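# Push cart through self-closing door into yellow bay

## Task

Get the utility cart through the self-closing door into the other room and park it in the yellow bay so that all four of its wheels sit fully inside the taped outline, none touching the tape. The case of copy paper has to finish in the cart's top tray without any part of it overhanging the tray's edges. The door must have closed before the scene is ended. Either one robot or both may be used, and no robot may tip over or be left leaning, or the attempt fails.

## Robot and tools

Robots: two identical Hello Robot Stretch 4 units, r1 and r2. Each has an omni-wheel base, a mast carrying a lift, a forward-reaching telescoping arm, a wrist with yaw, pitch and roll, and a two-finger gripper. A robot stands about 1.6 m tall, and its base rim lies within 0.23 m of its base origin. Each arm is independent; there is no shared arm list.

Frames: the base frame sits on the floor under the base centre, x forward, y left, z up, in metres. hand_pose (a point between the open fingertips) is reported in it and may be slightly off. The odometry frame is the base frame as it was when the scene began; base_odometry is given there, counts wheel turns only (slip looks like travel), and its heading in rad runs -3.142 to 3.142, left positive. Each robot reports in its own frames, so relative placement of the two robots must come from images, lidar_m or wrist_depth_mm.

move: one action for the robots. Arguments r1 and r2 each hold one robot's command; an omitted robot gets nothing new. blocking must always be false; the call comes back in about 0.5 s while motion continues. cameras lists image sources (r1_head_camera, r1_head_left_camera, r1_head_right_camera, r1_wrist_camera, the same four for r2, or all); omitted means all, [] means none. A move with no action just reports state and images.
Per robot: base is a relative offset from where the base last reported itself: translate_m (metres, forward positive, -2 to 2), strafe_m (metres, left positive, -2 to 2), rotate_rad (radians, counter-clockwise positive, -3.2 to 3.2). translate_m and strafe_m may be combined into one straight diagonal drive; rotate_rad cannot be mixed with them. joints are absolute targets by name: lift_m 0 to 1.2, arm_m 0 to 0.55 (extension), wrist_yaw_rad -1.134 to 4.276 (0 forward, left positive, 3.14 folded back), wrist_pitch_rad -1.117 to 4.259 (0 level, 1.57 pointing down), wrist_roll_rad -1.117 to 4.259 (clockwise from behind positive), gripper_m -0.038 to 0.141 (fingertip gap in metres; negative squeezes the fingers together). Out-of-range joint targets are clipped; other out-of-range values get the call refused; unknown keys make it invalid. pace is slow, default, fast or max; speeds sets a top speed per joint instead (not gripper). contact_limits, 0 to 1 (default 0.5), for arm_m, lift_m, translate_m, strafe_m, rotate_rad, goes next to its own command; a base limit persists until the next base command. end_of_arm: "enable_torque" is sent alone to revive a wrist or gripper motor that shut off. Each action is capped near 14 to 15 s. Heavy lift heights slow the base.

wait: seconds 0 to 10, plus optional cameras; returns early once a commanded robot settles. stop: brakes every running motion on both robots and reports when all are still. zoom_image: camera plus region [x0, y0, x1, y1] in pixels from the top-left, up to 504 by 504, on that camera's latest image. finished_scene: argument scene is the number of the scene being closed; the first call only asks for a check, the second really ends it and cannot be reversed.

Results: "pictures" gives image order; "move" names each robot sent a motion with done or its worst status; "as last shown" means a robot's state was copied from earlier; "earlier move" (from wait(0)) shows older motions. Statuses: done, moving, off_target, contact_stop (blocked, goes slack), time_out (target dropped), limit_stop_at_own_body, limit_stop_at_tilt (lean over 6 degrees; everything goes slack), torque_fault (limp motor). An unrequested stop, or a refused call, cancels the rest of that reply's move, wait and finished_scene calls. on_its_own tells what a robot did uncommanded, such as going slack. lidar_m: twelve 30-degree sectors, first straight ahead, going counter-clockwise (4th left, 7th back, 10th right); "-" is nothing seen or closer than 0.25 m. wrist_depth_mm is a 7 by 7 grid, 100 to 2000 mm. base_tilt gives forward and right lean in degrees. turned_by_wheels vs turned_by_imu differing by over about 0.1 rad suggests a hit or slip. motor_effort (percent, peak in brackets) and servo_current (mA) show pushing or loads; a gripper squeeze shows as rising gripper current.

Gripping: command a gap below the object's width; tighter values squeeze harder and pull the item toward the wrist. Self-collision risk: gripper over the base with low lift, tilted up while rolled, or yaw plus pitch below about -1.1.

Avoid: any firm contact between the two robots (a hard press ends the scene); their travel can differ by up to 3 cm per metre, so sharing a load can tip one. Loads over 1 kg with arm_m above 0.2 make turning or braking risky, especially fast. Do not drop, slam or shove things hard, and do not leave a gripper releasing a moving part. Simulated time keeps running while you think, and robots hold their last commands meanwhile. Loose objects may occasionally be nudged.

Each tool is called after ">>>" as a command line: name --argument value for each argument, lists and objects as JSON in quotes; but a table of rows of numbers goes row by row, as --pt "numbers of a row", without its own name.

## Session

>>> wait --seconds 0

Scene clock: 0.00 s.
r1.base_odometry: x=+0.000 y=+0.000 heading=+0.000
r1.turned_by_wheels: +0.000
r1.turned_by_imu: +0.000
r1.base_tilt: forward=-1.6 right=+1.3
r1.lidar_m: 0.96 1.73 2.02 2.40 3.92 1.59 0.85 0.76 0.78 0.89 0.77 0.77
r1.base_status: not commanded
r1.joint_positions: lift_m=+0.124 arm_m=+0.000 wrist_yaw_rad=+3.194 wrist_pitch_rad=+0.002 wrist_roll_rad=+0.000 gripper_m=+0.056
r1.joint_status: not commanded
r1.measured_speeds: translate_m=+0.000 strafe_m=+0.000 rotate_rad=+0.000 lift_m=+0.000 arm_m=+0.000 wrist_yaw_rad=+0.000 wrist_pitch_rad=+0.000 wrist_roll_rad=+0.000
r1.motor_effort: lift_m=+19 arm_m=-3 wheel_0=-1 wheel_1=+1 wheel_2=+0
r1.servo_current: wrist_yaw_rad=46 wrist_pitch_rad=39 wrist_roll_rad=33 gripper_m=39
r1.hand_pose: x=-0.1217 y=+0.0722 z=+0.3019 quat_wxyz=(-0.026, -0.001, +0.000, +1.000) (m; r1's base frame)
r1.wrist_depth_mm: - 135 - - - - - / - 135 135 - - - - / - 133 174 - - - - / 110 136 206 - - - - / 137 - - - - - - / - - 189 1098 196 1182 1138 / - 759 759 809 788 - 809
r2.base_odometry: x=+0.000 y=+0.000 heading=+0.000
r2.turned_by_wheels: +0.000
r2.turned_by_imu: +0.000
r2.base_tilt: forward=-0.7 right=+0.1
r2.lidar_m: 1.27 1.30 1.54 2.30 2.33 2.74 1.39 1.38 2.74 2.36 2.39 1.46
r2.base_status: not commanded
r2.joint_positions: lift_m=+0.200 arm_m=+0.000 wrist_yaw_rad=+3.211 wrist_pitch_rad=+0.001 wrist_roll_rad=+0.000 gripper_m=+0.056
r2.joint_status: not commanded
r2.measured_speeds: translate_m=+0.000 strafe_m=+0.000 rotate_rad=+0.000 lift_m=+0.000 arm_m=+0.000 wrist_yaw_rad=+0.000 wrist_pitch_rad=+0.000 wrist_roll_rad=+0.000
r2.motor_effort: lift_m=+18 arm_m=-4 wheel_0=-1 wheel_1=+1 wheel_2=+1
r2.servo_current: wrist_yaw_rad=46 wrist_pitch_rad=33 wrist_roll_rad=39 gripper_m=52
r2.hand_pose: x=-0.1228 y=+0.0671 z=+0.3779 quat_wxyz=(-0.035, -0.001, +0.000, +0.999) (m; r2's base frame)
r2.wrist_depth_mm: - - 137 - - - - / - - 137 - - - - / - 119 146 - - - - / - 141 175 - - - - / 215 - - - - - - / 204 1336 195 1281 191 1366 1205 / 200 244 946 112 - 904 904
pictures: r1_head_camera, r1_head_left_camera, r1_head_right_camera, r1_wrist_camera, r2_head_camera, r2_head_left_camera, r2_head_right_camera, r2_wrist_camera
Images, in order (width x height): r1_head_camera 420x560, r1_head_left_camera 420x672, r1_head_right_camera 420x672, r1_wrist_camera 616x392, r2_head_camera 420x560, r2_head_left_camera 420x672, r2_head_right_camera 420x672, r2_wrist_camera 616x392.

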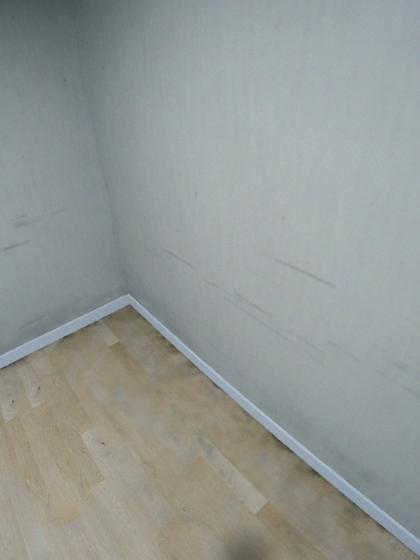

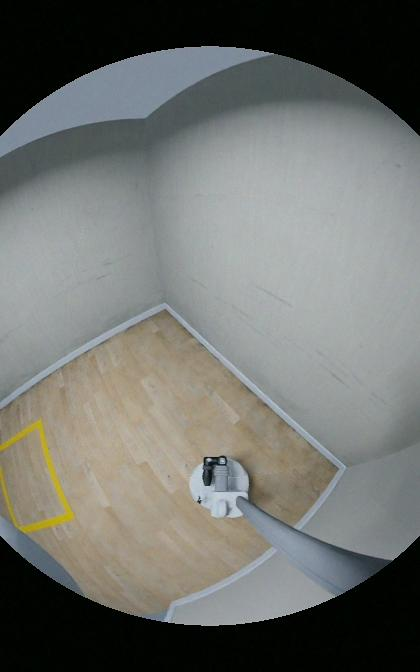

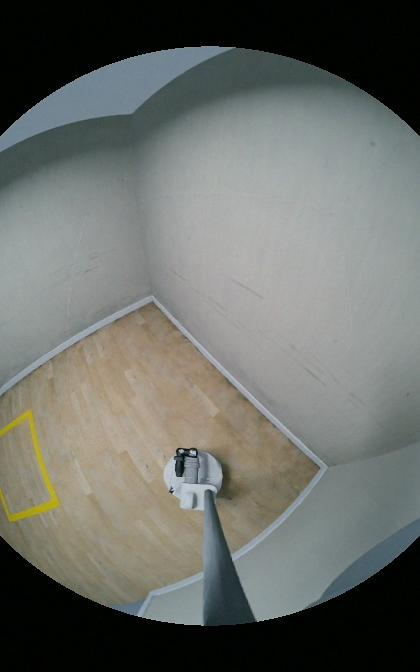

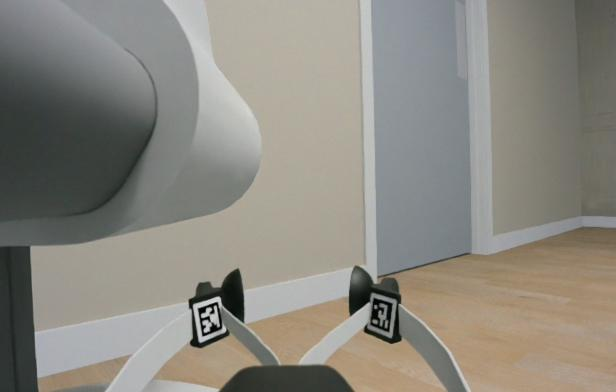

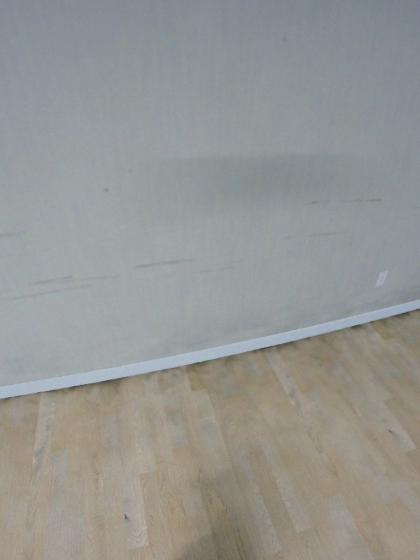

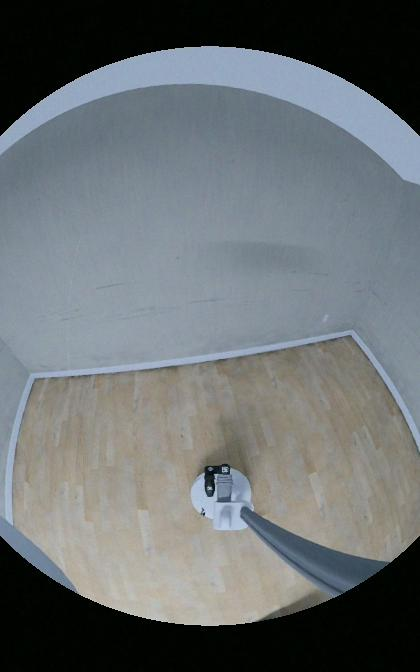

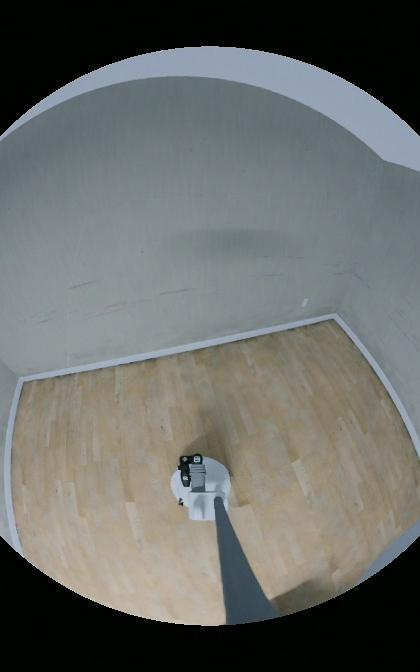

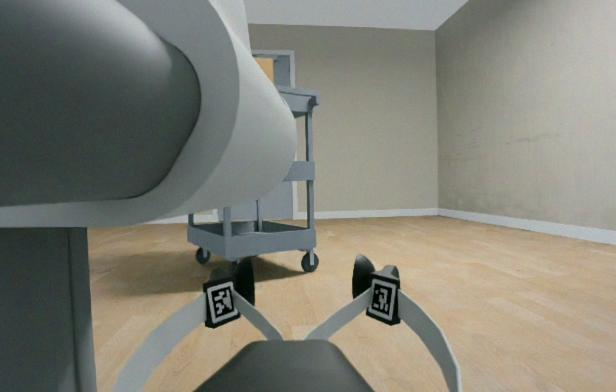

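>>> move --r1 '{"base": {"rotate_rad": -3.07}}' --r2 '{"base": {"rotate_rad": -2.91}}' --blocking false --cameras '[]'

>>> wait --seconds 3 --cameras '[]'

>>> wait --seconds 1 --cameras '["r1_head_camera", "r1_head_left_camera", "r1_head_right_camera", "r2_head_camera", "r2_head_left_camera", "r2_head_right_camera"]'

Scene clock: 60.37 s.
move: r1 moving; r2 moving
r1.base_odometry: x=+0.000 y=+0.000 heading=-0.253
r1.turned_by_wheels: -0.253
r1.turned_by_imu: -0.254
r1.base_tilt: forward=-1.6 right=+1.3
r1.lidar_m: 0.82 1.21 1.99 2.12 3.04 2.58 1.04 0.77 0.74 0.78 0.79 0.76
r1.base_status: rotate_rad moving
r1.joint_positions: lift_m=+0.124 arm_m=+0.000 wrist_yaw_rad=+3.194 wrist_pitch_rad=+0.002 wrist_roll_rad=+0.000 gripper_m=+0.056
r1.joint_status: not commanded
r1.measured_speeds: translate_m=+0.000 strafe_m=+0.001 rotate_rad=-0.980 lift_m=+0.000 arm_m=+0.000 wrist_yaw_rad=+0.000 wrist_pitch_rad=+0.000 wrist_roll_rad=+0.000
r1.motor_effort: lift_m=+20(20) arm_m=-3(4) wheel_0=+6(9) wheel_1=+6(8) wheel_2=+8(8)
r1.servo_current: wrist_yaw_rad=52(52) wrist_pitch_rad=39(52) wrist_roll_rad=59(65) gripper_m=39(46)
r1.hand_pose: x=-0.1217 y=+0.0722 z=+0.3019 quat_wxyz=(-0.026, -0.001, +0.000, +1.000) (m; r1's base frame)
r1.wrist_depth_mm: - 135 - - - - - / - 135 135 - - - - / - 132 174 - - - - / 110 136 206 - - - - / 137 - - - - - - / - - 190 1182 196 1160 1138 / - 759 759 809 788 - 809
r2.base_odometry: x=+0.000 y=+0.000 heading=-0.252
r2.turned_by_wheels: -0.252
r2.turned_by_imu: -0.244
r2.base_tilt: forward=-0.7 right=+0.0
r2.lidar_m: 1.32 1.25 1.38 1.98 2.31 2.40 3.55 1.38 3.26 2.40 2.37 1.76
r2.base_status: rotate_rad moving
r2.joint_positions: lift_m=+0.200 arm_m=+0.000 wrist_yaw_rad=+3.211 wrist_pitch_rad=+0.001 wrist_roll_rad=+0.000 gripper_m=+0.056
r2.joint_status: not commanded
r2.measured_speeds: translate_m=+0.001 strafe_m=+0.000 rotate_rad=-0.977 lift_m=+0.000 arm_m=+0.000 wrist_yaw_rad=+0.000 wrist_pitch_rad=+0.000 wrist_roll_rad=+0.000
r2.motor_effort: lift_m=+18(18) arm_m=-4(4) wheel_0=+9(12) wheel_1=+10(10) wheel_2=+10(11)
r2.servo_current: wrist_yaw_rad=46(52) wrist_pitch_rad=46(46) wrist_roll_rad=59(59) gripper_m=46(52)
r2.hand_pose: x=-0.1228 y=+0.0671 z=+0.3779 quat_wxyz=(-0.035, -0.001, +0.000, +0.999) (m; r2's base frame)
r2.wrist_depth_mm: - - 137 - - - - / - - 137 - - - - / - 119 146 - - - - / - 141 175 - - - - / 215 1808 - - - - - / 203 1308 196 1366 191 1397 1229 / 200 243 960 112 - 917 891
pictures: none
No camera images: "cameras" was empty.

Scene clock: 62.60 s.
earlier move: r1 moving; r2 done
r1.base_odometry: x=+0.000 y=+0.000 heading=-3.070
r1.turned_by_wheels: -2.817
r1.turned_by_imu: -2.832
r1.base_tilt: forward=-1.6 right=+1.2
r1.lidar_m: 0.81 0.74 0.74 0.85 0.76 0.77 1.00 2.03 2.06 2.59 3.92 1.28
r1.base_status: rotate_rad moving
r1.joint_positions: lift_m=+0.124 arm_m=+0.000 wrist_yaw_rad=+3.194 wrist_pitch_rad=+0.002 wrist_roll_rad=+0.000 gripper_m=+0.056
r1.joint_status: not commanded
r1.measured_speeds: translate_m=+0.000 strafe_m=+0.000 rotate_rad=+0.000 lift_m=+0.000 arm_m=+0.000 wrist_yaw_rad=+0.000 wrist_pitch_rad=+0.000 wrist_roll_rad=+0.000
r1.motor_effort: lift_m=+20(20) arm_m=-4(4) wheel_0=+1(10) wheel_1=+2(10) wheel_2=+0(8)
r1.servo_current: wrist_yaw_rad=52(72) wrist_pitch_rad=39(52) wrist_roll_rad=33(65) gripper_m=46(46)
r1.hand_pose: x=-0.1216 y=+0.0722 z=+0.3019 quat_wxyz=(-0.026, -0.001, +0.000, +1.000) (m; r1's base frame)
r1.wrist_depth_mm: - 135 - - - - - / - 135 135 - - - - / - 132 175 - - - - / 110 136 207 - - - - / 137 - - - - - - / 1229 1229 197 1182 195 - - / - 820 759 798 788 - -
r2.base_odometry: x=+0.000 y=+0.000 heading=-2.909
r2.turned_by_wheels: -2.657
r2.turned_by_imu: -2.585
r2.base_tilt: forward=-0.7 right=+0.1
r2.lidar_m: 1.40 3.32 2.46 2.36 1.81 1.32 1.29 1.35 1.92 2.32 2.44 3.40
r2.base_status: done
r2.joint_positions: lift_m=+0.200 arm_m=+0.000 wrist_yaw_rad=+3.211 wrist_pitch_rad=+0.001 wrist_roll_rad=+0.000 gripper_m=+0.056
r2.joint_status: not commanded
r2.measured_speeds: translate_m=+0.000 strafe_m=+0.000 rotate_rad=+0.000 lift_m=+0.000 arm_m=+0.000 wrist_yaw_rad=+0.000 wrist_pitch_rad=+0.000 wrist_roll_rad=+0.000
r2.motor_effort: lift_m=+18(18) arm_m=-4(4) wheel_0=+4(14) wheel_1=+4(11) wheel_2=+4(11)
r2.servo_current: wrist_yaw_rad=46(65) wrist_pitch_rad=39(46) wrist_roll_rad=52(59) gripper_m=52(59)
r2.hand_pose: x=-0.1228 y=+0.0671 z=+0.3779 quat_wxyz=(-0.035, -0.001, +0.000, +0.999) (m; r2's base frame)
r2.wrist_depth_mm: - 114 137 - - - - / - 108 137 - - - - / - 120 147 235 - - - / - 141 164 - - - - / 215 - - - - - - / 203 1366 193 1205 192 1160 1138 / 201 244 976 112 - 917 917
wait: 2.23 of 3 s (r2 has come to rest)
pictures: none
No camera images: "cameras" was empty.

Scene clock: 62.70 s.
earlier move: r1 done
r1.base_odometry: x=+0.000 y=+0.000 heading=-3.070
r1.turned_by_wheels: +0.000
r1.turned_by_imu: +0.000
r1.base_tilt: forward=-1.6 right=+1.2
r1.lidar_m: 0.80 0.74 0.74 0.85 0.77 0.78 1.00 2.01 2.06 2.60 3.88 1.23
r1.base_status: done
r1.joint_positions: lift_m=+0.124 arm_m=+0.000 wrist_yaw_rad=+3.194 wrist_pitch_rad=+0.002 wrist_roll_rad=+0.000 gripper_m=+0.056
r1.joint_status: not commanded
r1.measured_speeds: translate_m=+0.000 strafe_m=+0.000 rotate_rad=+0.000 lift_m=+0.000 arm_m=+0.000 wrist_yaw_rad=+0.000 wrist_pitch_rad=+0.000 wrist_roll_rad=+0.000
r1.motor_effort: lift_m=+20(20) arm_m=-4(4) wheel_0=+2(10) wheel_1=+1(10) wheel_2=+1(8)
r1.servo_current: wrist_yaw_rad=39(72) wrist_pitch_rad=39(52) wrist_roll_rad=46(65) gripper_m=46(46)
r1.hand_pose: x=-0.1216 y=+0.0722 z=+0.3019 quat_wxyz=(-0.026, -0.001, +0.000, +1.000) (m; r1's base frame)
r1.wrist_depth_mm: - 135 - - - - - / - 135 135 - - - - / - 133 175 - - - - / 110 136 207 - - - - / 137 - - - - - - / 1229 1255 197 1205 194 - - / - 820 759 798 798 - -
r2.base_odometry: x=+0.000 y=+0.000 heading=-2.909
r2.turned_by_wheels: +0.000
r2.turned_by_imu: +0.000
r2.base_tilt: forward=-0.7 right=+0.1
r2.lidar_m: 1.35 3.28 2.43 2.34 1.80 1.34 1.28 1.35 1.90 2.31 2.43 3.41
r2.base_status: done
r2.joint_positions: lift_m=+0.200 arm_m=+0.000 wrist_yaw_rad=+3.211 wrist_pitch_rad=+0.001 wrist_roll_rad=+0.000 gripper_m=+0.056
r2.joint_status: not commanded
r2.measured_speeds: translate_m=+0.000 strafe_m=+0.000 rotate_rad=+0.000 lift_m=+0.000 arm_m=+0.000 wrist_yaw_rad=+0.000 wrist_pitch_rad=+0.000 wrist_roll_rad=+0.000
r2.motor_effort: lift_m=+18(18) arm_m=-4(4) wheel_0=+4(14) wheel_1=+4(11) wheel_2=+5(11)
r2.servo_current: wrist_yaw_rad=46(65) wrist_pitch_rad=39(46) wrist_roll_rad=59(59) gripper_m=59(59)
r2.hand_pose: x=-0.1228 y=+0.0671 z=+0.3779 quat_wxyz=(-0.035, -0.001, +0.000, +0.999) (m; r2's base frame)
r2.wrist_depth_mm: - 114 137 - - - - / - 108 137 - - - - / - 120 147 235 - - - / - 141 164 - - - - / 216 - - - - - - / 203 1336 193 1205 191 1138 1118 / 202 246 960 112 - 904 904
wait: 0.10 of 1 s (r1 has come to rest)
pictures: r1_head_camera, r1_head_left_camera, r1_head_right_camera, r2_head_camera, r2_head_left_camera, r2_head_right_camera
Images, in order (width x height): r1_head_camera 420x560, r1_head_left_camera 420x672, r1_head_right_camera 420x672, r2_head_camera 420x560, r2_head_left_camera 420x672, r2_head_right_camera 420x672.

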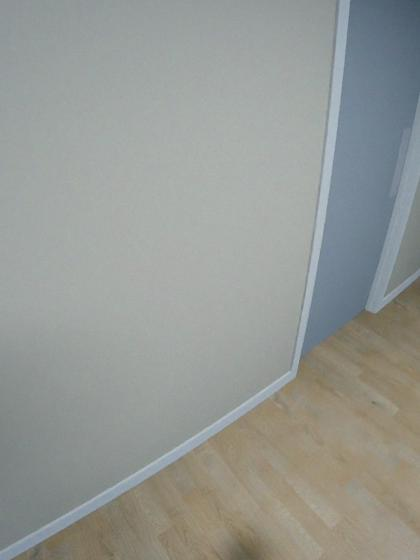

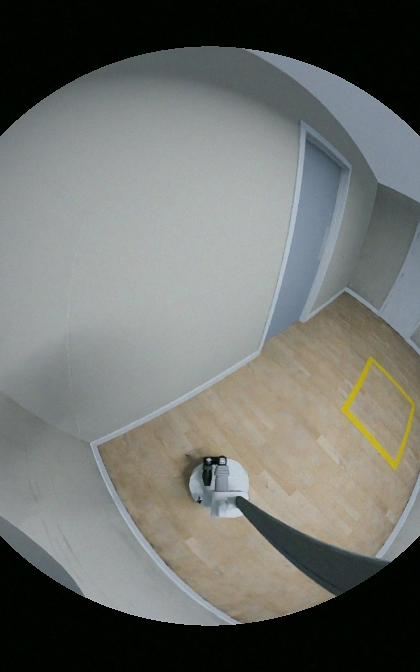

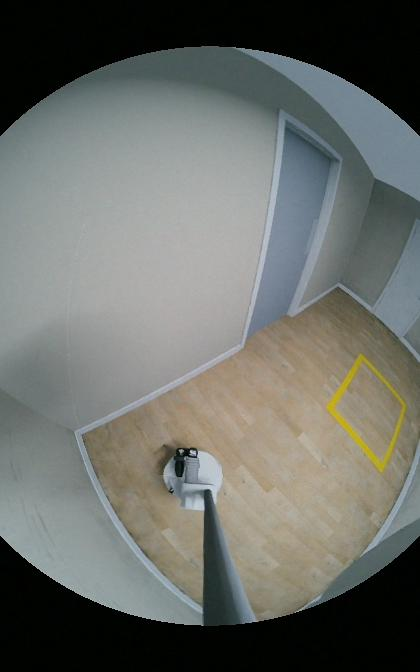

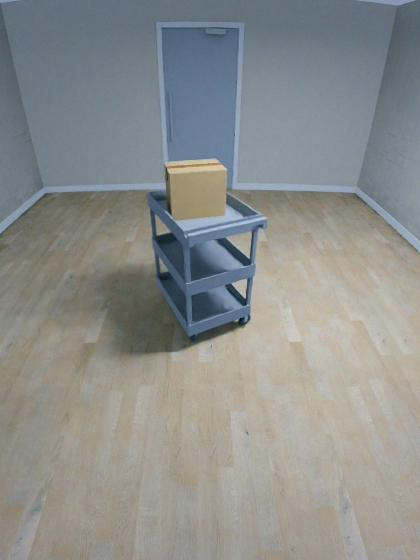

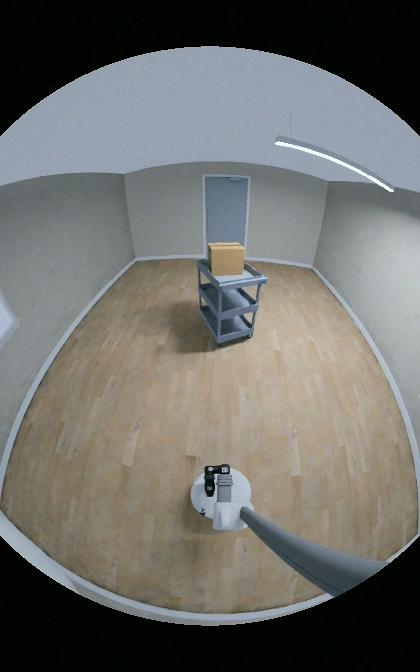

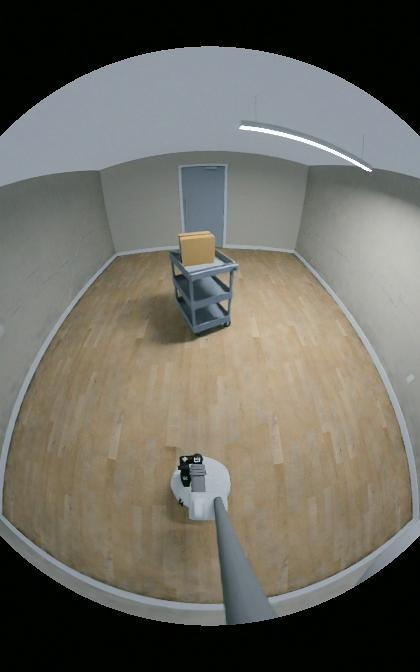

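>>> move --blocking false --cameras '["r1_head_camera", "r1_head_left_camera", "r1_head_right_camera", "r2_head_camera"]'

Scene clock: 85.53 s.
r1.base_odometry: x=+0.000 y=+0.000 heading=-3.070
r1.turned_by_wheels: +0.000
r1.turned_by_imu: +0.000
r1.base_tilt: forward=-1.6 right=+1.3
r1.lidar_m: 0.80 0.73 0.76 0.85 0.76 0.78 1.02 2.01 2.05 2.61 3.91 1.25
r1.base_status: done
r1.joint_positions: lift_m=+0.124 arm_m=+0.000 wrist_yaw_rad=+3.194 wrist_pitch_rad=+0.002 wrist_roll_rad=+0.000 gripper_m=+0.056
r1.joint_status: not commanded
r1.measured_speeds: translate_m=+0.000 strafe_m=+0.000 rotate_rad=+0.000 lift_m=+0.000 arm_m=+0.000 wrist_yaw_rad=+0.000 wrist_pitch_rad=+0.000 wrist_roll_rad=+0.000
r1.motor_effort: lift_m=+20(20) arm_m=-4(4) wheel_0=+3(10) wheel_1=+1(10) wheel_2=+1(8)
r1.servo_current: wrist_yaw_rad=59(72) wrist_pitch_rad=39(52) wrist_roll_rad=46(65) gripper_m=39(46)
r1.hand_pose: x=-0.1216 y=+0.0722 z=+0.3019 quat_wxyz=(-0.026, -0.001, +0.000, +1.000) (m; r1's base frame)
r1.wrist_depth_mm: - 135 - - - - - / - 135 135 - - - - / - 132 174 - - - - / 110 136 206 - - - - / 137 - - - - - - / 1229 1229 197 1182 194 - - / - 809 759 809 788 - -
r2.base_odometry: x=+0.000 y=+0.000 heading=-2.909
r2.turned_by_wheels: +0.000
r2.turned_by_imu: +0.000
r2.base_tilt: forward=-0.7 right=+0.1
r2.lidar_m: 1.39 3.32 2.43 2.34 1.77 1.34 1.28 1.35 1.91 2.31 2.42 3.42
r2.base_status: done
r2.joint_positions: lift_m=+0.200 arm_m=+0.000 wrist_yaw_rad=+3.211 wrist_pitch_rad=+0.001 wrist_roll_rad=+0.000 gripper_m=+0.056
r2.joint_status: not commanded
r2.measured_speeds: translate_m=+0.000 strafe_m=+0.000 rotate_rad=+0.000 lift_m=+0.000 arm_m=+0.000 wrist_yaw_rad=+0.000 wrist_pitch_rad=+0.000 wrist_roll_rad=+0.000
r2.motor_effort: lift_m=+18(18) arm_m=-4(4) wheel_0=+4(14) wheel_1=+4(11) wheel_2=+4(11)
r2.servo_current: wrist_yaw_rad=46(65) wrist_pitch_rad=39(46) wrist_roll_rad=39(59) gripper_m=52(59)
r2.hand_pose: x=-0.1228 y=+0.0671 z=+0.3779 quat_wxyz=(-0.035, -0.001, +0.000, +0.999) (m; r2's base frame)
r2.wrist_depth_mm: - 114 137 - - - - / - 108 137 - - - - / - 120 147 235 - - - / - 141 164 - - - - / 216 - - - - - - / 203 1336 195 1205 191 1160 1118 / 201 245 960 112 - 917 891
pictures: r1_head_camera, r1_head_left_camera, r1_head_right_camera, r2_head_camera
Images, in order (width x height): r1_head_camera 420x560, r1_head_left_camera 420x672, r1_head_right_camera 420x672, r2_head_camera 420x560.

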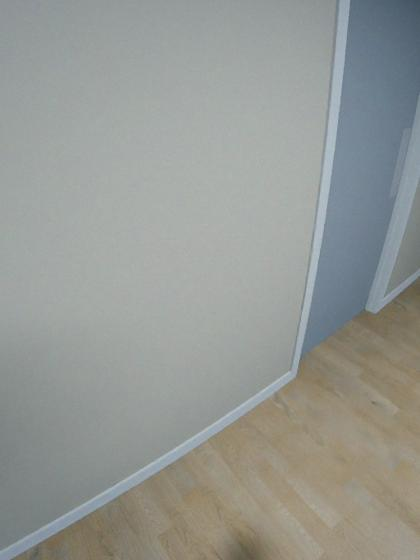

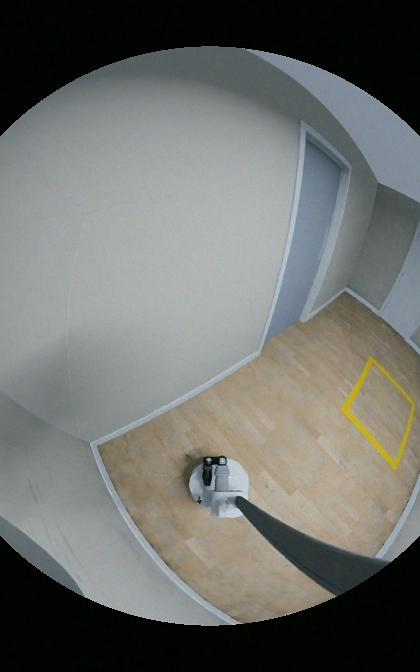

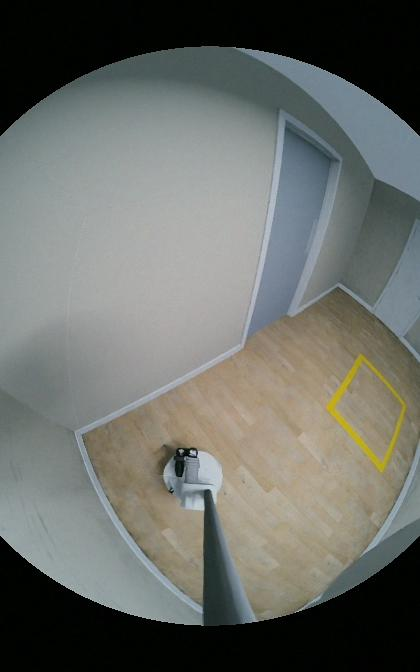

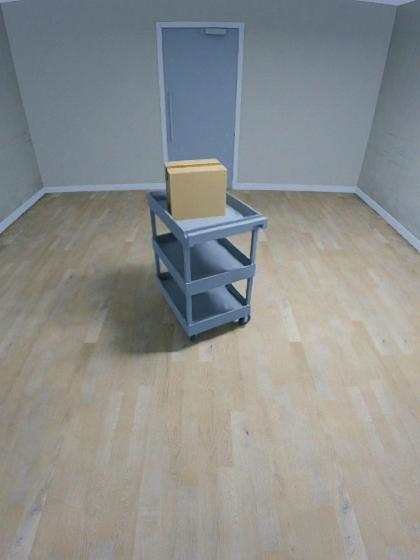

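>>> zoom_image --camera "r2_head_camera" --region '[20, 150, 380, 210]'

>>> zoom_image --camera "r2_head_camera" --region '[130, 150, 290, 350]'

>>> zoom_image --camera "r1_head_left_camera" --region '[230, 100, 420, 480]'

Scaled by 1.400 from the camera's 420x560 image, which has a finer 1200x1600 frame.

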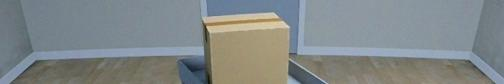

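Scaled by 2.520 from the camera's 420x560 image, which has a finer 1200x1600 frame.

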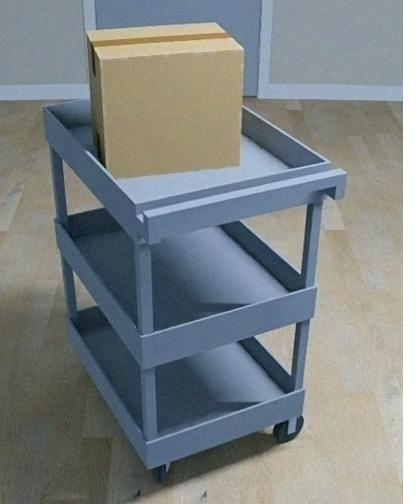

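Scaled by 1.326 from the camera's 420x672 image, which has a finer 600x960 frame.

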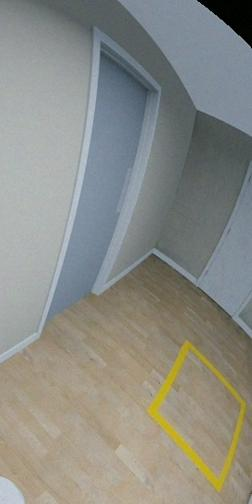

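>>> move --blocking false --cameras '[]' --r1 '{"base": {"rotate_rad": -1.257}}' --r2 '{"base": {"translate_m": 0.70, "strafe_m": -0.077}, "joints": {"lift_m": 0.69, "wrist_yaw_rad": 0.1, "gripper_m": 0.1}}'

>>> wait --seconds 3 --cameras '[]'

>>> wait --seconds 3 --cameras '["r1_head_camera", "r2_head_camera"]'

Scene clock: 222.27 s.
move: r1 moving; r2 moving
r1.base_odometry: x=+0.000 y=+0.000 heading=+2.961
r1.turned_by_wheels: -0.253
r1.turned_by_imu: -0.254
r1.base_tilt: forward=-1.6 right=+1.3
r1.lidar_m: 0.92 0.76 0.73 0.84 0.78 0.76 0.86 1.34 2.02 2.25 3.46 2.12
r1.base_status: rotate_rad moving
r1.joint_positions: lift_m=+0.124 arm_m=+0.000 wrist_yaw_rad=+3.194 wrist_pitch_rad=+0.002 wrist_roll_rad=+0.000 gripper_m=+0.056
r1.joint_status: not commanded
r1.measured_speeds: translate_m=+0.000 strafe_m=+0.000 rotate_rad=-0.973 lift_m=+0.000 arm_m=+0.000 wrist_yaw_rad=+0.000 wrist_pitch_rad=+0.000 wrist_roll_rad=+0.000
r1.motor_effort: lift_m=+20(20) arm_m=-4(4) wheel_0=+5(9) wheel_1=+6(8) wheel_2=+7(8)
r1.servo_current: wrist_yaw_rad=65(65) wrist_pitch_rad=46(52) wrist_roll_rad=46(52) gripper_m=46(46)
r1.hand_pose: x=-0.1216 y=+0.0722 z=+0.3019 quat_wxyz=(-0.026, -0.001, +0.000, +1.000) (m; r1's base frame)
r1.wrist_depth_mm: - 135 - - - - - / - 135 135 - - - - / - 132 174 - - - - / 110 136 206 - - - - / 137 1863 - - - - - / 1229 1229 195 1098 194 - - / - 809 750 798 788 - -
r2.base_odometry: x=-0.031 y=-0.004 heading=-2.909
r2.turned_by_wheels: +0.000
r2.turned_by_imu: +0.001
r2.base_tilt: forward=-0.7 right=+0.1
r2.lidar_m: 1.32 3.30 2.44 2.36 1.83 1.37 1.31 1.40 1.94 2.31 2.43 3.42
r2.base_status: translate_m moving; strafe_m moving
r2.joint_positions: lift_m=+0.238 arm_m=+0.000 wrist_yaw_rad=+2.650 wrist_pitch_rad=+0.001 wrist_roll_rad=+0.000 gripper_m=+0.075
r2.joint_status: lift_m moving; wrist_yaw_rad moving; gripper_m moving
r2.measured_speeds: translate_m=+0.122 strafe_m=-0.015 rotate_rad=-0.005 lift_m=+0.146 arm_m=+0.000 wrist_yaw_rad=-1.733 wrist_pitch_rad=+0.000 wrist_roll_rad=+0.000
r2.motor_effort: lift_m=+22(25) arm_m=-4(4) wheel_0=+9(13) wheel_1=+7(9) wheel_2=-13(13)
r2.servo_current: wrist_yaw_rad=85(137) wrist_pitch_rad=39(46) wrist_roll_rad=46(52) gripper_m=98(98)
r2.hand_pose: x=-0.0421 y=+0.2131 z=+0.4157 quat_wxyz=(+0.243, +0.000, +0.000, +0.970) (m; r2's base frame)
r2.wrist_depth_mm: - - - - - - - / - - - - - - - / 206 - - - - - - / 242 - - - - - - / - - - - - - - / - 1308 193 1430 193 1499 1308 / 1025 960 1025 112 991 917 946
pictures: none
No camera images: "cameras" was empty.

Scene clock: 223.63 s.
earlier move: r1 done; r2 moving
r1.base_odometry: x=+0.000 y=+0.000 heading=+1.957
r1.turned_by_wheels: -1.004
r1.turned_by_imu: -1.009
r1.base_tilt: forward=-1.6 right=+1.3
r1.lidar_m: 3.68 1.93 0.93 0.74 0.73 0.85 0.77 0.78 0.90 1.48 1.99 2.27
r1.base_status: done
r1.joint_positions: lift_m=+0.124 arm_m=+0.000 wrist_yaw_rad=+3.194 wrist_pitch_rad=+0.002 wrist_roll_rad=+0.000 gripper_m=+0.056
r1.joint_status: not commanded
r1.measured_speeds: translate_m=+0.000 strafe_m=+0.000 rotate_rad=+0.000 lift_m=+0.000 arm_m=+0.000 wrist_yaw_rad=+0.000 wrist_pitch_rad=+0.000 wrist_roll_rad=+0.000
r1.motor_effort: lift_m=+20(20) arm_m=-4(4) wheel_0=+4(10) wheel_1=+2(9) wheel_2=+1(8)
r1.servo_current: wrist_yaw_rad=46(65) wrist_pitch_rad=46(52) wrist_roll_rad=26(72) gripper_m=39(46)
r1.hand_pose: x=-0.1216 y=+0.0722 z=+0.3019 quat_wxyz=(-0.026, -0.001, +0.000, +1.000) (m; r1's base frame)
r1.wrist_depth_mm: - 135 - - - - - / - 135 135 - - - - / - 133 174 - - - - / 110 136 206 - - - - / - - - - - - - / - - 190 - 194 - - / - 768 759 798 798 - 723
r2.base_odometry: x=-0.379 y=-0.047 heading=-2.909
r2.turned_by_wheels: +0.000
r2.turned_by_imu: +0.000
r2.base_tilt: forward=-0.7 right=+0.1
r2.lidar_m: 1.00 3.36 2.44 2.35 2.32 1.73 1.64 1.74 2.38 2.28 2.40 1.22
r2.base_status: translate_m moving; strafe_m moving
r2.joint_positions: lift_m=+0.602 arm_m=+0.000 wrist_yaw_rad=+0.280 wrist_pitch_rad=+0.001 wrist_roll_rad=+0.000 gripper_m=+0.100
r2.joint_status: lift_m moving; wrist_yaw_rad moving; the others done
r2.measured_speeds: translate_m=+0.298 strafe_m=-0.032 rotate_rad=-0.003 lift_m=+0.234 arm_m=+0.000 wrist_yaw_rad=-1.731 wrist_pitch_rad=+0.000 wrist_roll_rad=+0.000
r2.motor_effort: lift_m=+21(26) arm_m=-4(4) wheel_0=+10(13) wheel_1=+6(9) wheel_2=-10(14)
r2.servo_current: wrist_yaw_rad=130(137) wrist_pitch_rad=46(46) wrist_roll_rad=46(59) gripper_m=52(117)
r2.hand_pose: x=+0.4723 y=-0.0043 z=+0.7804 quat_wxyz=(+0.990, +0.000, +0.001, +0.140) (m; r2's base frame)
r2.wrist_depth_mm: - - - - - - - / - - - - - - - / - - - - 1078 - - / - - - - - - - / - - - - - - - / - - 197 - 193 - - / 1863 1708 1863 112 - - 1618
wait: 1.37 of 3 s (r1 has come to rest)
pictures: none
No camera images: "cameras" was empty.

Scene clock: 225.60 s.
earlier move: r2 done
r1.base_odometry: x=+0.000 y=+0.000 heading=+1.957
r1.turned_by_wheels: +0.000
r1.turned_by_imu: +0.000
r1.base_tilt: forward=-1.6 right=+1.3
r1.lidar_m: 3.71 1.90 0.91 0.73 0.76 0.85 0.77 0.73 0.91 1.45 2.00 2.30
r1.base_status: done
r1.joint_positions: lift_m=+0.124 arm_m=+0.000 wrist_yaw_rad=+3.194 wrist_pitch_rad=+0.002 wrist_roll_rad=+0.000 gripper_m=+0.056
r1.joint_status: not commanded
r1.measured_speeds: translate_m=+0.000 strafe_m=+0.000 rotate_rad=+0.000 lift_m=+0.000 arm_m=+0.000 wrist_yaw_rad=+0.000 wrist_pitch_rad=+0.000 wrist_roll_rad=+0.000
r1.motor_effort: lift_m=+19(20) arm_m=-4(4) wheel_0=+4(10) wheel_1=+3(9) wheel_2=+1(8)
r1.servo_current: wrist_yaw_rad=72(78) wrist_pitch_rad=46(52) wrist_roll_rad=46(72) gripper_m=46(46)
r1.hand_pose: x=-0.1216 y=+0.0722 z=+0.3019 quat_wxyz=(-0.026, -0.001, +0.000, +1.000) (m; r1's base frame)
r1.wrist_depth_mm: - 135 - - - - - / - 135 135 - - - - / - 132 175 - - - - / 110 136 207 - - - - / - - - - - - - / - - 190 - 195 - - / - 759 759 798 798 - 715
r2.base_odometry: x=-0.699 y=-0.087 heading=-2.909
r2.turned_by_wheels: +0.000
r2.turned_by_imu: +0.001
r2.base_tilt: forward=-0.7 right=+0.1
r2.lidar_m: 0.65 1.18 2.56 2.39 2.57 2.06 1.96 2.08 2.35 2.25 2.37 0.85
r2.base_status: done
r2.joint_positions: lift_m=+0.690 arm_m=+0.000 wrist_yaw_rad=+0.103 wrist_pitch_rad=+0.001 wrist_roll_rad=+0.000 gripper_m=+0.100
r2.joint_status: all done
r2.measured_speeds: translate_m=+0.000 strafe_m=+0.000 rotate_rad=+0.000 lift_m=+0.000 arm_m=+0.000 wrist_yaw_rad=+0.000 wrist_pitch_rad=+0.000 wrist_roll_rad=+0.000
r2.motor_effort: lift_m=+21(26) arm_m=-4(5) wheel_0=+3(13) wheel_1=+2(9) wheel_2=-4(14)
r2.servo_current: wrist_yaw_rad=59(137) wrist_pitch_rad=39(46) wrist_roll_rad=46(59) gripper_m=52(117)
r2.hand_pose: x=+0.4668 y=-0.0573 z=+0.8676 quat_wxyz=(+0.999, +0.000, +0.001, +0.051) (m; r2's base frame)
r2.wrist_depth_mm: - - - - - - - / - - - - - - - / - - - 809 - - - / - - - 831 - - - / - - - - - - - / - - 197 - 198 - - / - 1921 1756 112 - 1808 1863
wait: 1.97 of 3 s (r2 has come to rest)
pictures: r1_head_camera, r2_head_camera
Images, in order (width x height): r1_head_camera 420x560, r2_head_camera 420x560.

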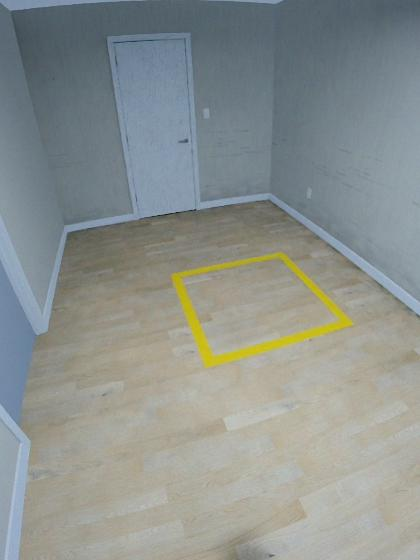

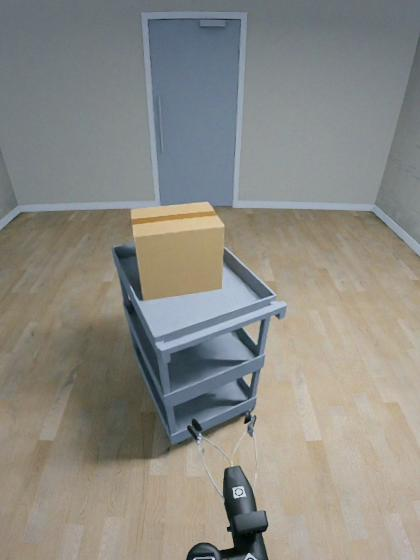

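>>> zoom_image --camera "r1_head_camera" --region '[150, 180, 420, 380]'

>>> zoom_image --camera "r1_head_camera" --region '[0, 180, 160, 560]'

>>> zoom_image --camera "r2_head_camera" --region '[100, 180, 310, 460]'

Scaled by 1.867 from the camera's 420x560 image, which has a finer 600x800 frame.

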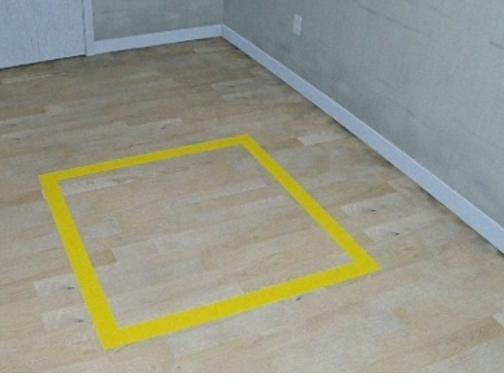

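Scaled by 1.326 from the camera's 420x560 image, which has a finer 600x800 frame.

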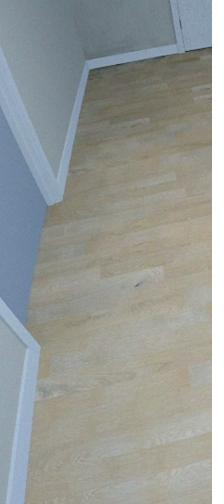

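Scaled by 1.800 from the camera's 420x560 image, which has a finer 1200x1600 frame.

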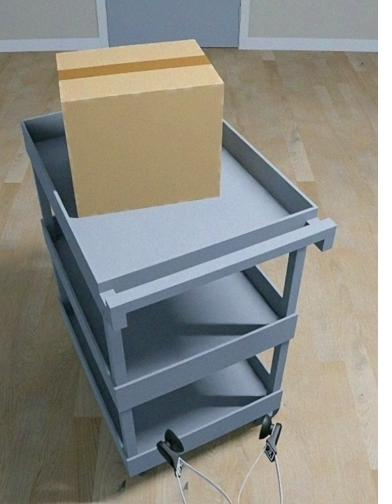

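>>> move --blocking false --cameras '[]' --r1 '{"base": {"translate_m": 1.499, "strafe_m": 0.919}}' --r2 '{"base": {"translate_m": 0.12, "strafe_m": -0.025}, "joints": {"wrist_roll_rad": 1.57}}'

>>> wait --seconds 3 --cameras '["r2_head_camera", "r2_wrist_camera"]'

Scene clock: 346.10 s.
move: r1 moving; r2 moving
r1.base_odometry: x=-0.029 y=+0.021 heading=+1.957
r1.turned_by_wheels: +0.000
r1.turned_by_imu: +0.000
r1.base_tilt: forward=-1.6 right=+1.3
r1.lidar_m: 3.72 1.90 0.92 0.74 0.74 0.85 0.79 0.80 0.91 1.56 2.02 2.26
r1.base_status: translate_m moving; strafe_m moving
r1.joint_positions: lift_m=+0.124 arm_m=+0.000 wrist_yaw_rad=+3.194 wrist_pitch_rad=+0.002 wrist_roll_rad=+0.000 gripper_m=+0.056
r1.joint_status: not commanded
r1.measured_speeds: translate_m=+0.119 strafe_m=+0.072 rotate_rad=+0.001 lift_m=+0.000 arm_m=+0.000 wrist_yaw_rad=+0.000 wrist_pitch_rad=+0.000 wrist_roll_rad=+0.000
r1.motor_effort: lift_m=+19(20) arm_m=-4(4) wheel_0=-2(4) wheel_1=+8(11) wheel_2=-7(9)
r1.servo_current: wrist_yaw_rad=59(59) wrist_pitch_rad=46(46) wrist_roll_rad=46(59) gripper_m=46(46)
r1.hand_pose: x=-0.1216 y=+0.0722 z=+0.3019 quat_wxyz=(-0.026, -0.001, +0.000, +1.000) (m; r1's base frame)
r1.wrist_depth_mm: - 134 134 - - - - / - 123 134 - - - - / - 134 145 - - - - / - 135 192 - - - - / 137 - - - - - - / - - 194 - 195 - - / - 759 759 798 798 - 759
r2.base_odometry: x=-0.731 y=-0.087 heading=-2.909
r2.turned_by_wheels: +0.000
r2.turned_by_imu: +0.001
r2.base_tilt: forward=-0.7 right=+0.1
r2.lidar_m: 0.65 1.09 2.52 2.41 2.59 2.08 2.01 2.12 2.34 2.25 2.37 0.83
r2.base_status: translate_m moving; strafe_m moving
r2.joint_positions: lift_m=+0.690 arm_m=+0.000 wrist_yaw_rad=+0.103 wrist_pitch_rad=+0.001 wrist_roll_rad=+0.588 gripper_m=+0.100
r2.joint_status: wrist_roll_rad moving
r2.measured_speeds: translate_m=+0.121 strafe_m=-0.026 rotate_rad=-0.002 lift_m=+0.000 arm_m=+0.000 wrist_yaw_rad=+0.000 wrist_pitch_rad=+0.000 wrist_roll_rad=+1.820
r2.motor_effort: lift_m=+21(21) arm_m=-4(4) wheel_0=+10(11) wheel_1=+5(8) wheel_2=-13(13)
r2.servo_current: wrist_yaw_rad=46(59) wrist_pitch_rad=46(46) wrist_roll_rad=52(91) gripper_m=52(52)
r2.hand_pose: x=+0.4668 y=-0.0573 z=+0.8676 quat_wxyz=(+0.956, +0.289, +0.015, +0.049) (m; r2's base frame)
r2.wrist_depth_mm: - - - - - - - / - - - - - - - / - - - 798 - - - / - - 778 778 - - - / - - 778 549 - - 1708 / - - 198 1160 190 - 1308 / - - - 112 - - 1078
pictures: none
No camera images: "cameras" was empty.

Scene clock: 474.00 s.
earlier move: r1 done; r2 done
r1.base_odometry: x=-1.416 y=+1.043 heading=+1.957
r1.turned_by_wheels: +0.000
r1.turned_by_imu: +0.006
r1.base_tilt: forward=-1.5 right=+1.3
r1.lidar_m: 2.25 0.84 0.45 0.42 0.40 0.50 0.66 2.49 2.84 2.43 2.39 2.69
r1.base_status: done
r1.joint_positions: lift_m=+0.124 arm_m=+0.000 wrist_yaw_rad=+3.194 wrist_pitch_rad=+0.002 wrist_roll_rad=+0.000 gripper_m=+0.056
r1.joint_status: not commanded
r1.measured_speeds: translate_m=+0.000 strafe_m=+0.000 rotate_rad=+0.000 lift_m=+0.000 arm_m=+0.000 wrist_yaw_rad=+0.000 wrist_pitch_rad=+0.000 wrist_roll_rad=+0.000
r1.motor_effort: lift_m=+19(20) arm_m=-4(4) wheel_0=-4(8) wheel_1=+1(12) wheel_2=+0(9)
r1.servo_current: wrist_yaw_rad=46(72) wrist_pitch_rad=39(52) wrist_roll_rad=46(72) gripper_m=46(52)
r1.hand_pose: x=-0.1216 y=+0.0722 z=+0.3019 quat_wxyz=(-0.026, -0.001, +0.000, +1.000) (m; r1's base frame)
r1.wrist_depth_mm: - 135 - - 788 517 430 / - 135 135 - 778 525 430 / - 132 174 - 778 508 433 / 110 136 217 - 788 508 436 / 137 - - - 788 512 436 / 1229 1229 196 1042 195 512 436 / - 809 759 809 750 - 439
r2.base_odometry: x=-0.821 y=-0.090 heading=-2.908
r2.turned_by_wheels: +0.000
r2.turned_by_imu: +0.002
r2.base_tilt: forward=-0.7 right=+0.1
r2.lidar_m: 0.55 0.69 2.55 2.41 2.59 2.16 2.10 2.25 2.28 2.22 2.33 0.73
r2.base_status: done
r2.joint_positions: lift_m=+0.690 arm_m=+0.000 wrist_yaw_rad=+0.103 wrist_pitch_rad=+0.001 wrist_roll_rad=+1.568 gripper_m=+0.100
r2.joint_status: all done
r2.measured_speeds: translate_m=+0.000 strafe_m=+0.000 rotate_rad=+0.000 lift_m=+0.000 arm_m=+0.000 wrist_yaw_rad=+0.000 wrist_pitch_rad=+0.000 wrist_roll_rad=+0.000
r2.motor_effort: lift_m=+21(21) arm_m=-4(5) wheel_0=+4(12) wheel_1=+3(8) wheel_2=-2(14)
r2.servo_current: wrist_yaw_rad=39(72) wrist_pitch_rad=33(46) wrist_roll_rad=46(98) gripper_m=46(59)
r2.hand_pose: x=+0.4668 y=-0.0573 z=+0.8676 quat_wxyz=(+0.707, +0.705, +0.037, +0.036) (m; r2's base frame)
r2.wrist_depth_mm: - - - - - 1808 1205 / - - - - - 1983 549 / - - - 521 - - 512 / - - 699 504 - - 488 / - - 691 477 469 - - / - - 198 452 201 - - / - - - 112 - - -
wait: 0.00 of 3 s (r1 and r2 have come to rest)
pictures: r2_head_camera, r2_wrist_camera
Images, in order (width x height): r2_head_camera 420x560, r2_wrist_camera 616x392.

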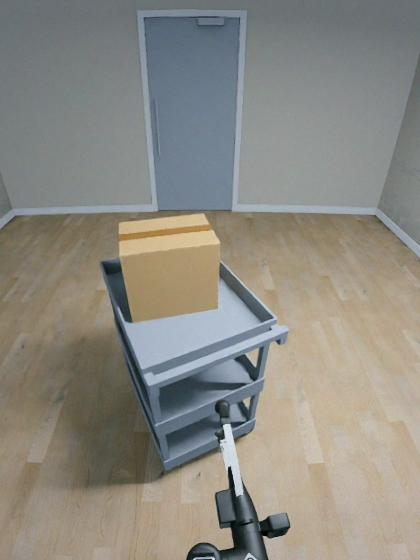

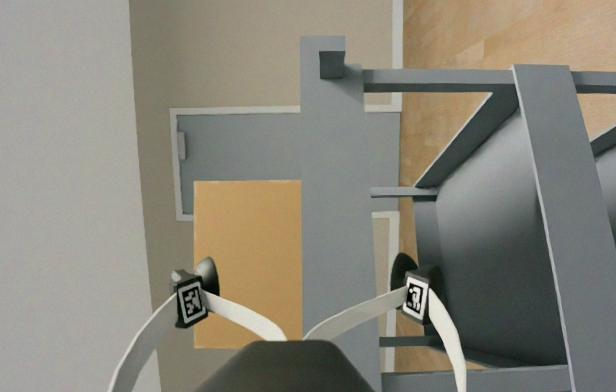

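>>> zoom_image --camera "r2_head_camera" --region '[100, 290, 310, 500]'

>>> move --blocking false --cameras '["r1_head_camera", "r1_head_left_camera"]'

Scaled by 2.400 from the camera's 420x560 image, which has a finer 1200x1600 frame.

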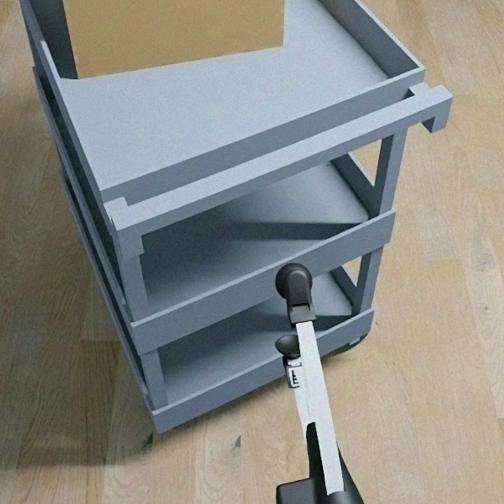

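Scene clock: 496.73 s.
r1.base_odometry: x=-1.416 y=+1.043 heading=+1.957
r1.turned_by_wheels: +0.000
r1.turned_by_imu: +0.000
r1.base_tilt: forward=-1.6 right=+1.3
r1.lidar_m: 2.25 0.85 0.48 0.41 0.42 0.50 0.68 2.47 2.84 2.41 2.42 2.68
r1.base_status: done
r1.joint_positions: lift_m=+0.124 arm_m=+0.000 wrist_yaw_rad=+3.194 wrist_pitch_rad=+0.002 wrist_roll_rad=+0.000 gripper_m=+0.056
r1.joint_status: not commanded
r1.measured_speeds: translate_m=+0.000 strafe_m=+0.000 rotate_rad=+0.000 lift_m=+0.000 arm_m=+0.000 wrist_yaw_rad=+0.000 wrist_pitch_rad=+0.000 wrist_roll_rad=+0.000
r1.motor_effort: lift_m=+19(20) arm_m=-4(4) wheel_0=-5(8) wheel_1=+1(12) wheel_2=+0(9)
r1.servo_current: wrist_yaw_rad=46(72) wrist_pitch_rad=52(52) wrist_roll_rad=39(72) gripper_m=39(52)
r1.hand_pose: x=-0.1216 y=+0.0722 z=+0.3019 quat_wxyz=(-0.026, -0.001, +0.000, +1.000) (m; r1's base frame)
r1.wrist_depth_mm: - 135 - - 788 517 430 / - 135 135 - 778 521 430 / - 132 175 - 788 508 433 / 110 136 217 - 778 508 439 / 137 - - - 788 512 436 / 1229 1205 197 1060 195 512 436 / - 809 768 798 741 - 436
r2.base_odometry: x=-0.821 y=-0.090 heading=-2.908
r2.turned_by_wheels: +0.000
r2.turned_by_imu: +0.000
r2.base_tilt: forward=-0.7 right=+0.1
r2.lidar_m: 0.55 0.72 2.56 2.41 2.60 2.17 2.08 2.23 2.30 2.21 2.35 0.74
r2.base_status: done
r2.joint_positions: lift_m=+0.690 arm_m=+0.000 wrist_yaw_rad=+0.103 wrist_pitch_rad=+0.001 wrist_roll_rad=+1.568 gripper_m=+0.100
r2.joint_status: all done
r2.measured_speeds: translate_m=+0.000 strafe_m=+0.000 rotate_rad=+0.000 lift_m=+0.000 arm_m=+0.000 wrist_yaw_rad=+0.000 wrist_pitch_rad=+0.000 wrist_roll_rad=+0.000
r2.motor_effort: lift_m=+21(21) arm_m=-4(5) wheel_0=+4(12) wheel_1=+3(8) wheel_2=-2(14)
r2.servo_current: wrist_yaw_rad=52(72) wrist_pitch_rad=39(46) wrist_roll_rad=33(98) gripper_m=59(59)
r2.hand_pose: x=+0.4668 y=-0.0573 z=+0.8676 quat_wxyz=(+0.707, +0.705, +0.037, +0.036) (m; r2's base frame)
r2.wrist_depth_mm: - - - - - 1808 1205 / - - - - - 1921 544 / - - - 521 - - 512 / - - 699 500 - - 492 / - - 699 469 473 - - / - - 198 449 202 - - / - - - 112 - - -
pictures: r1_head_camera, r1_head_left_camera
Images, in order (width x height): r1_head_camera 420x560, r1_head_left_camera 420x672.

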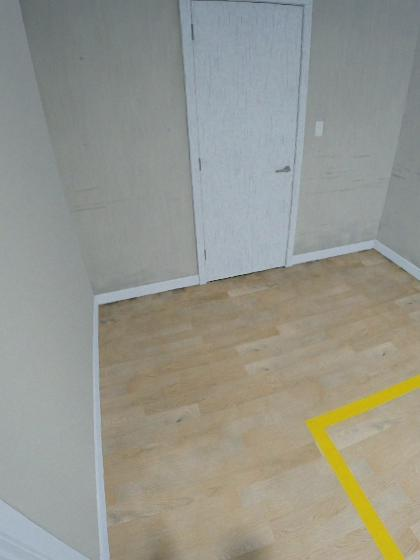

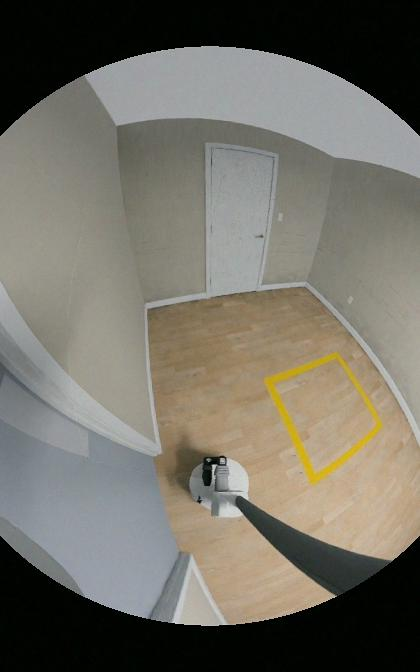

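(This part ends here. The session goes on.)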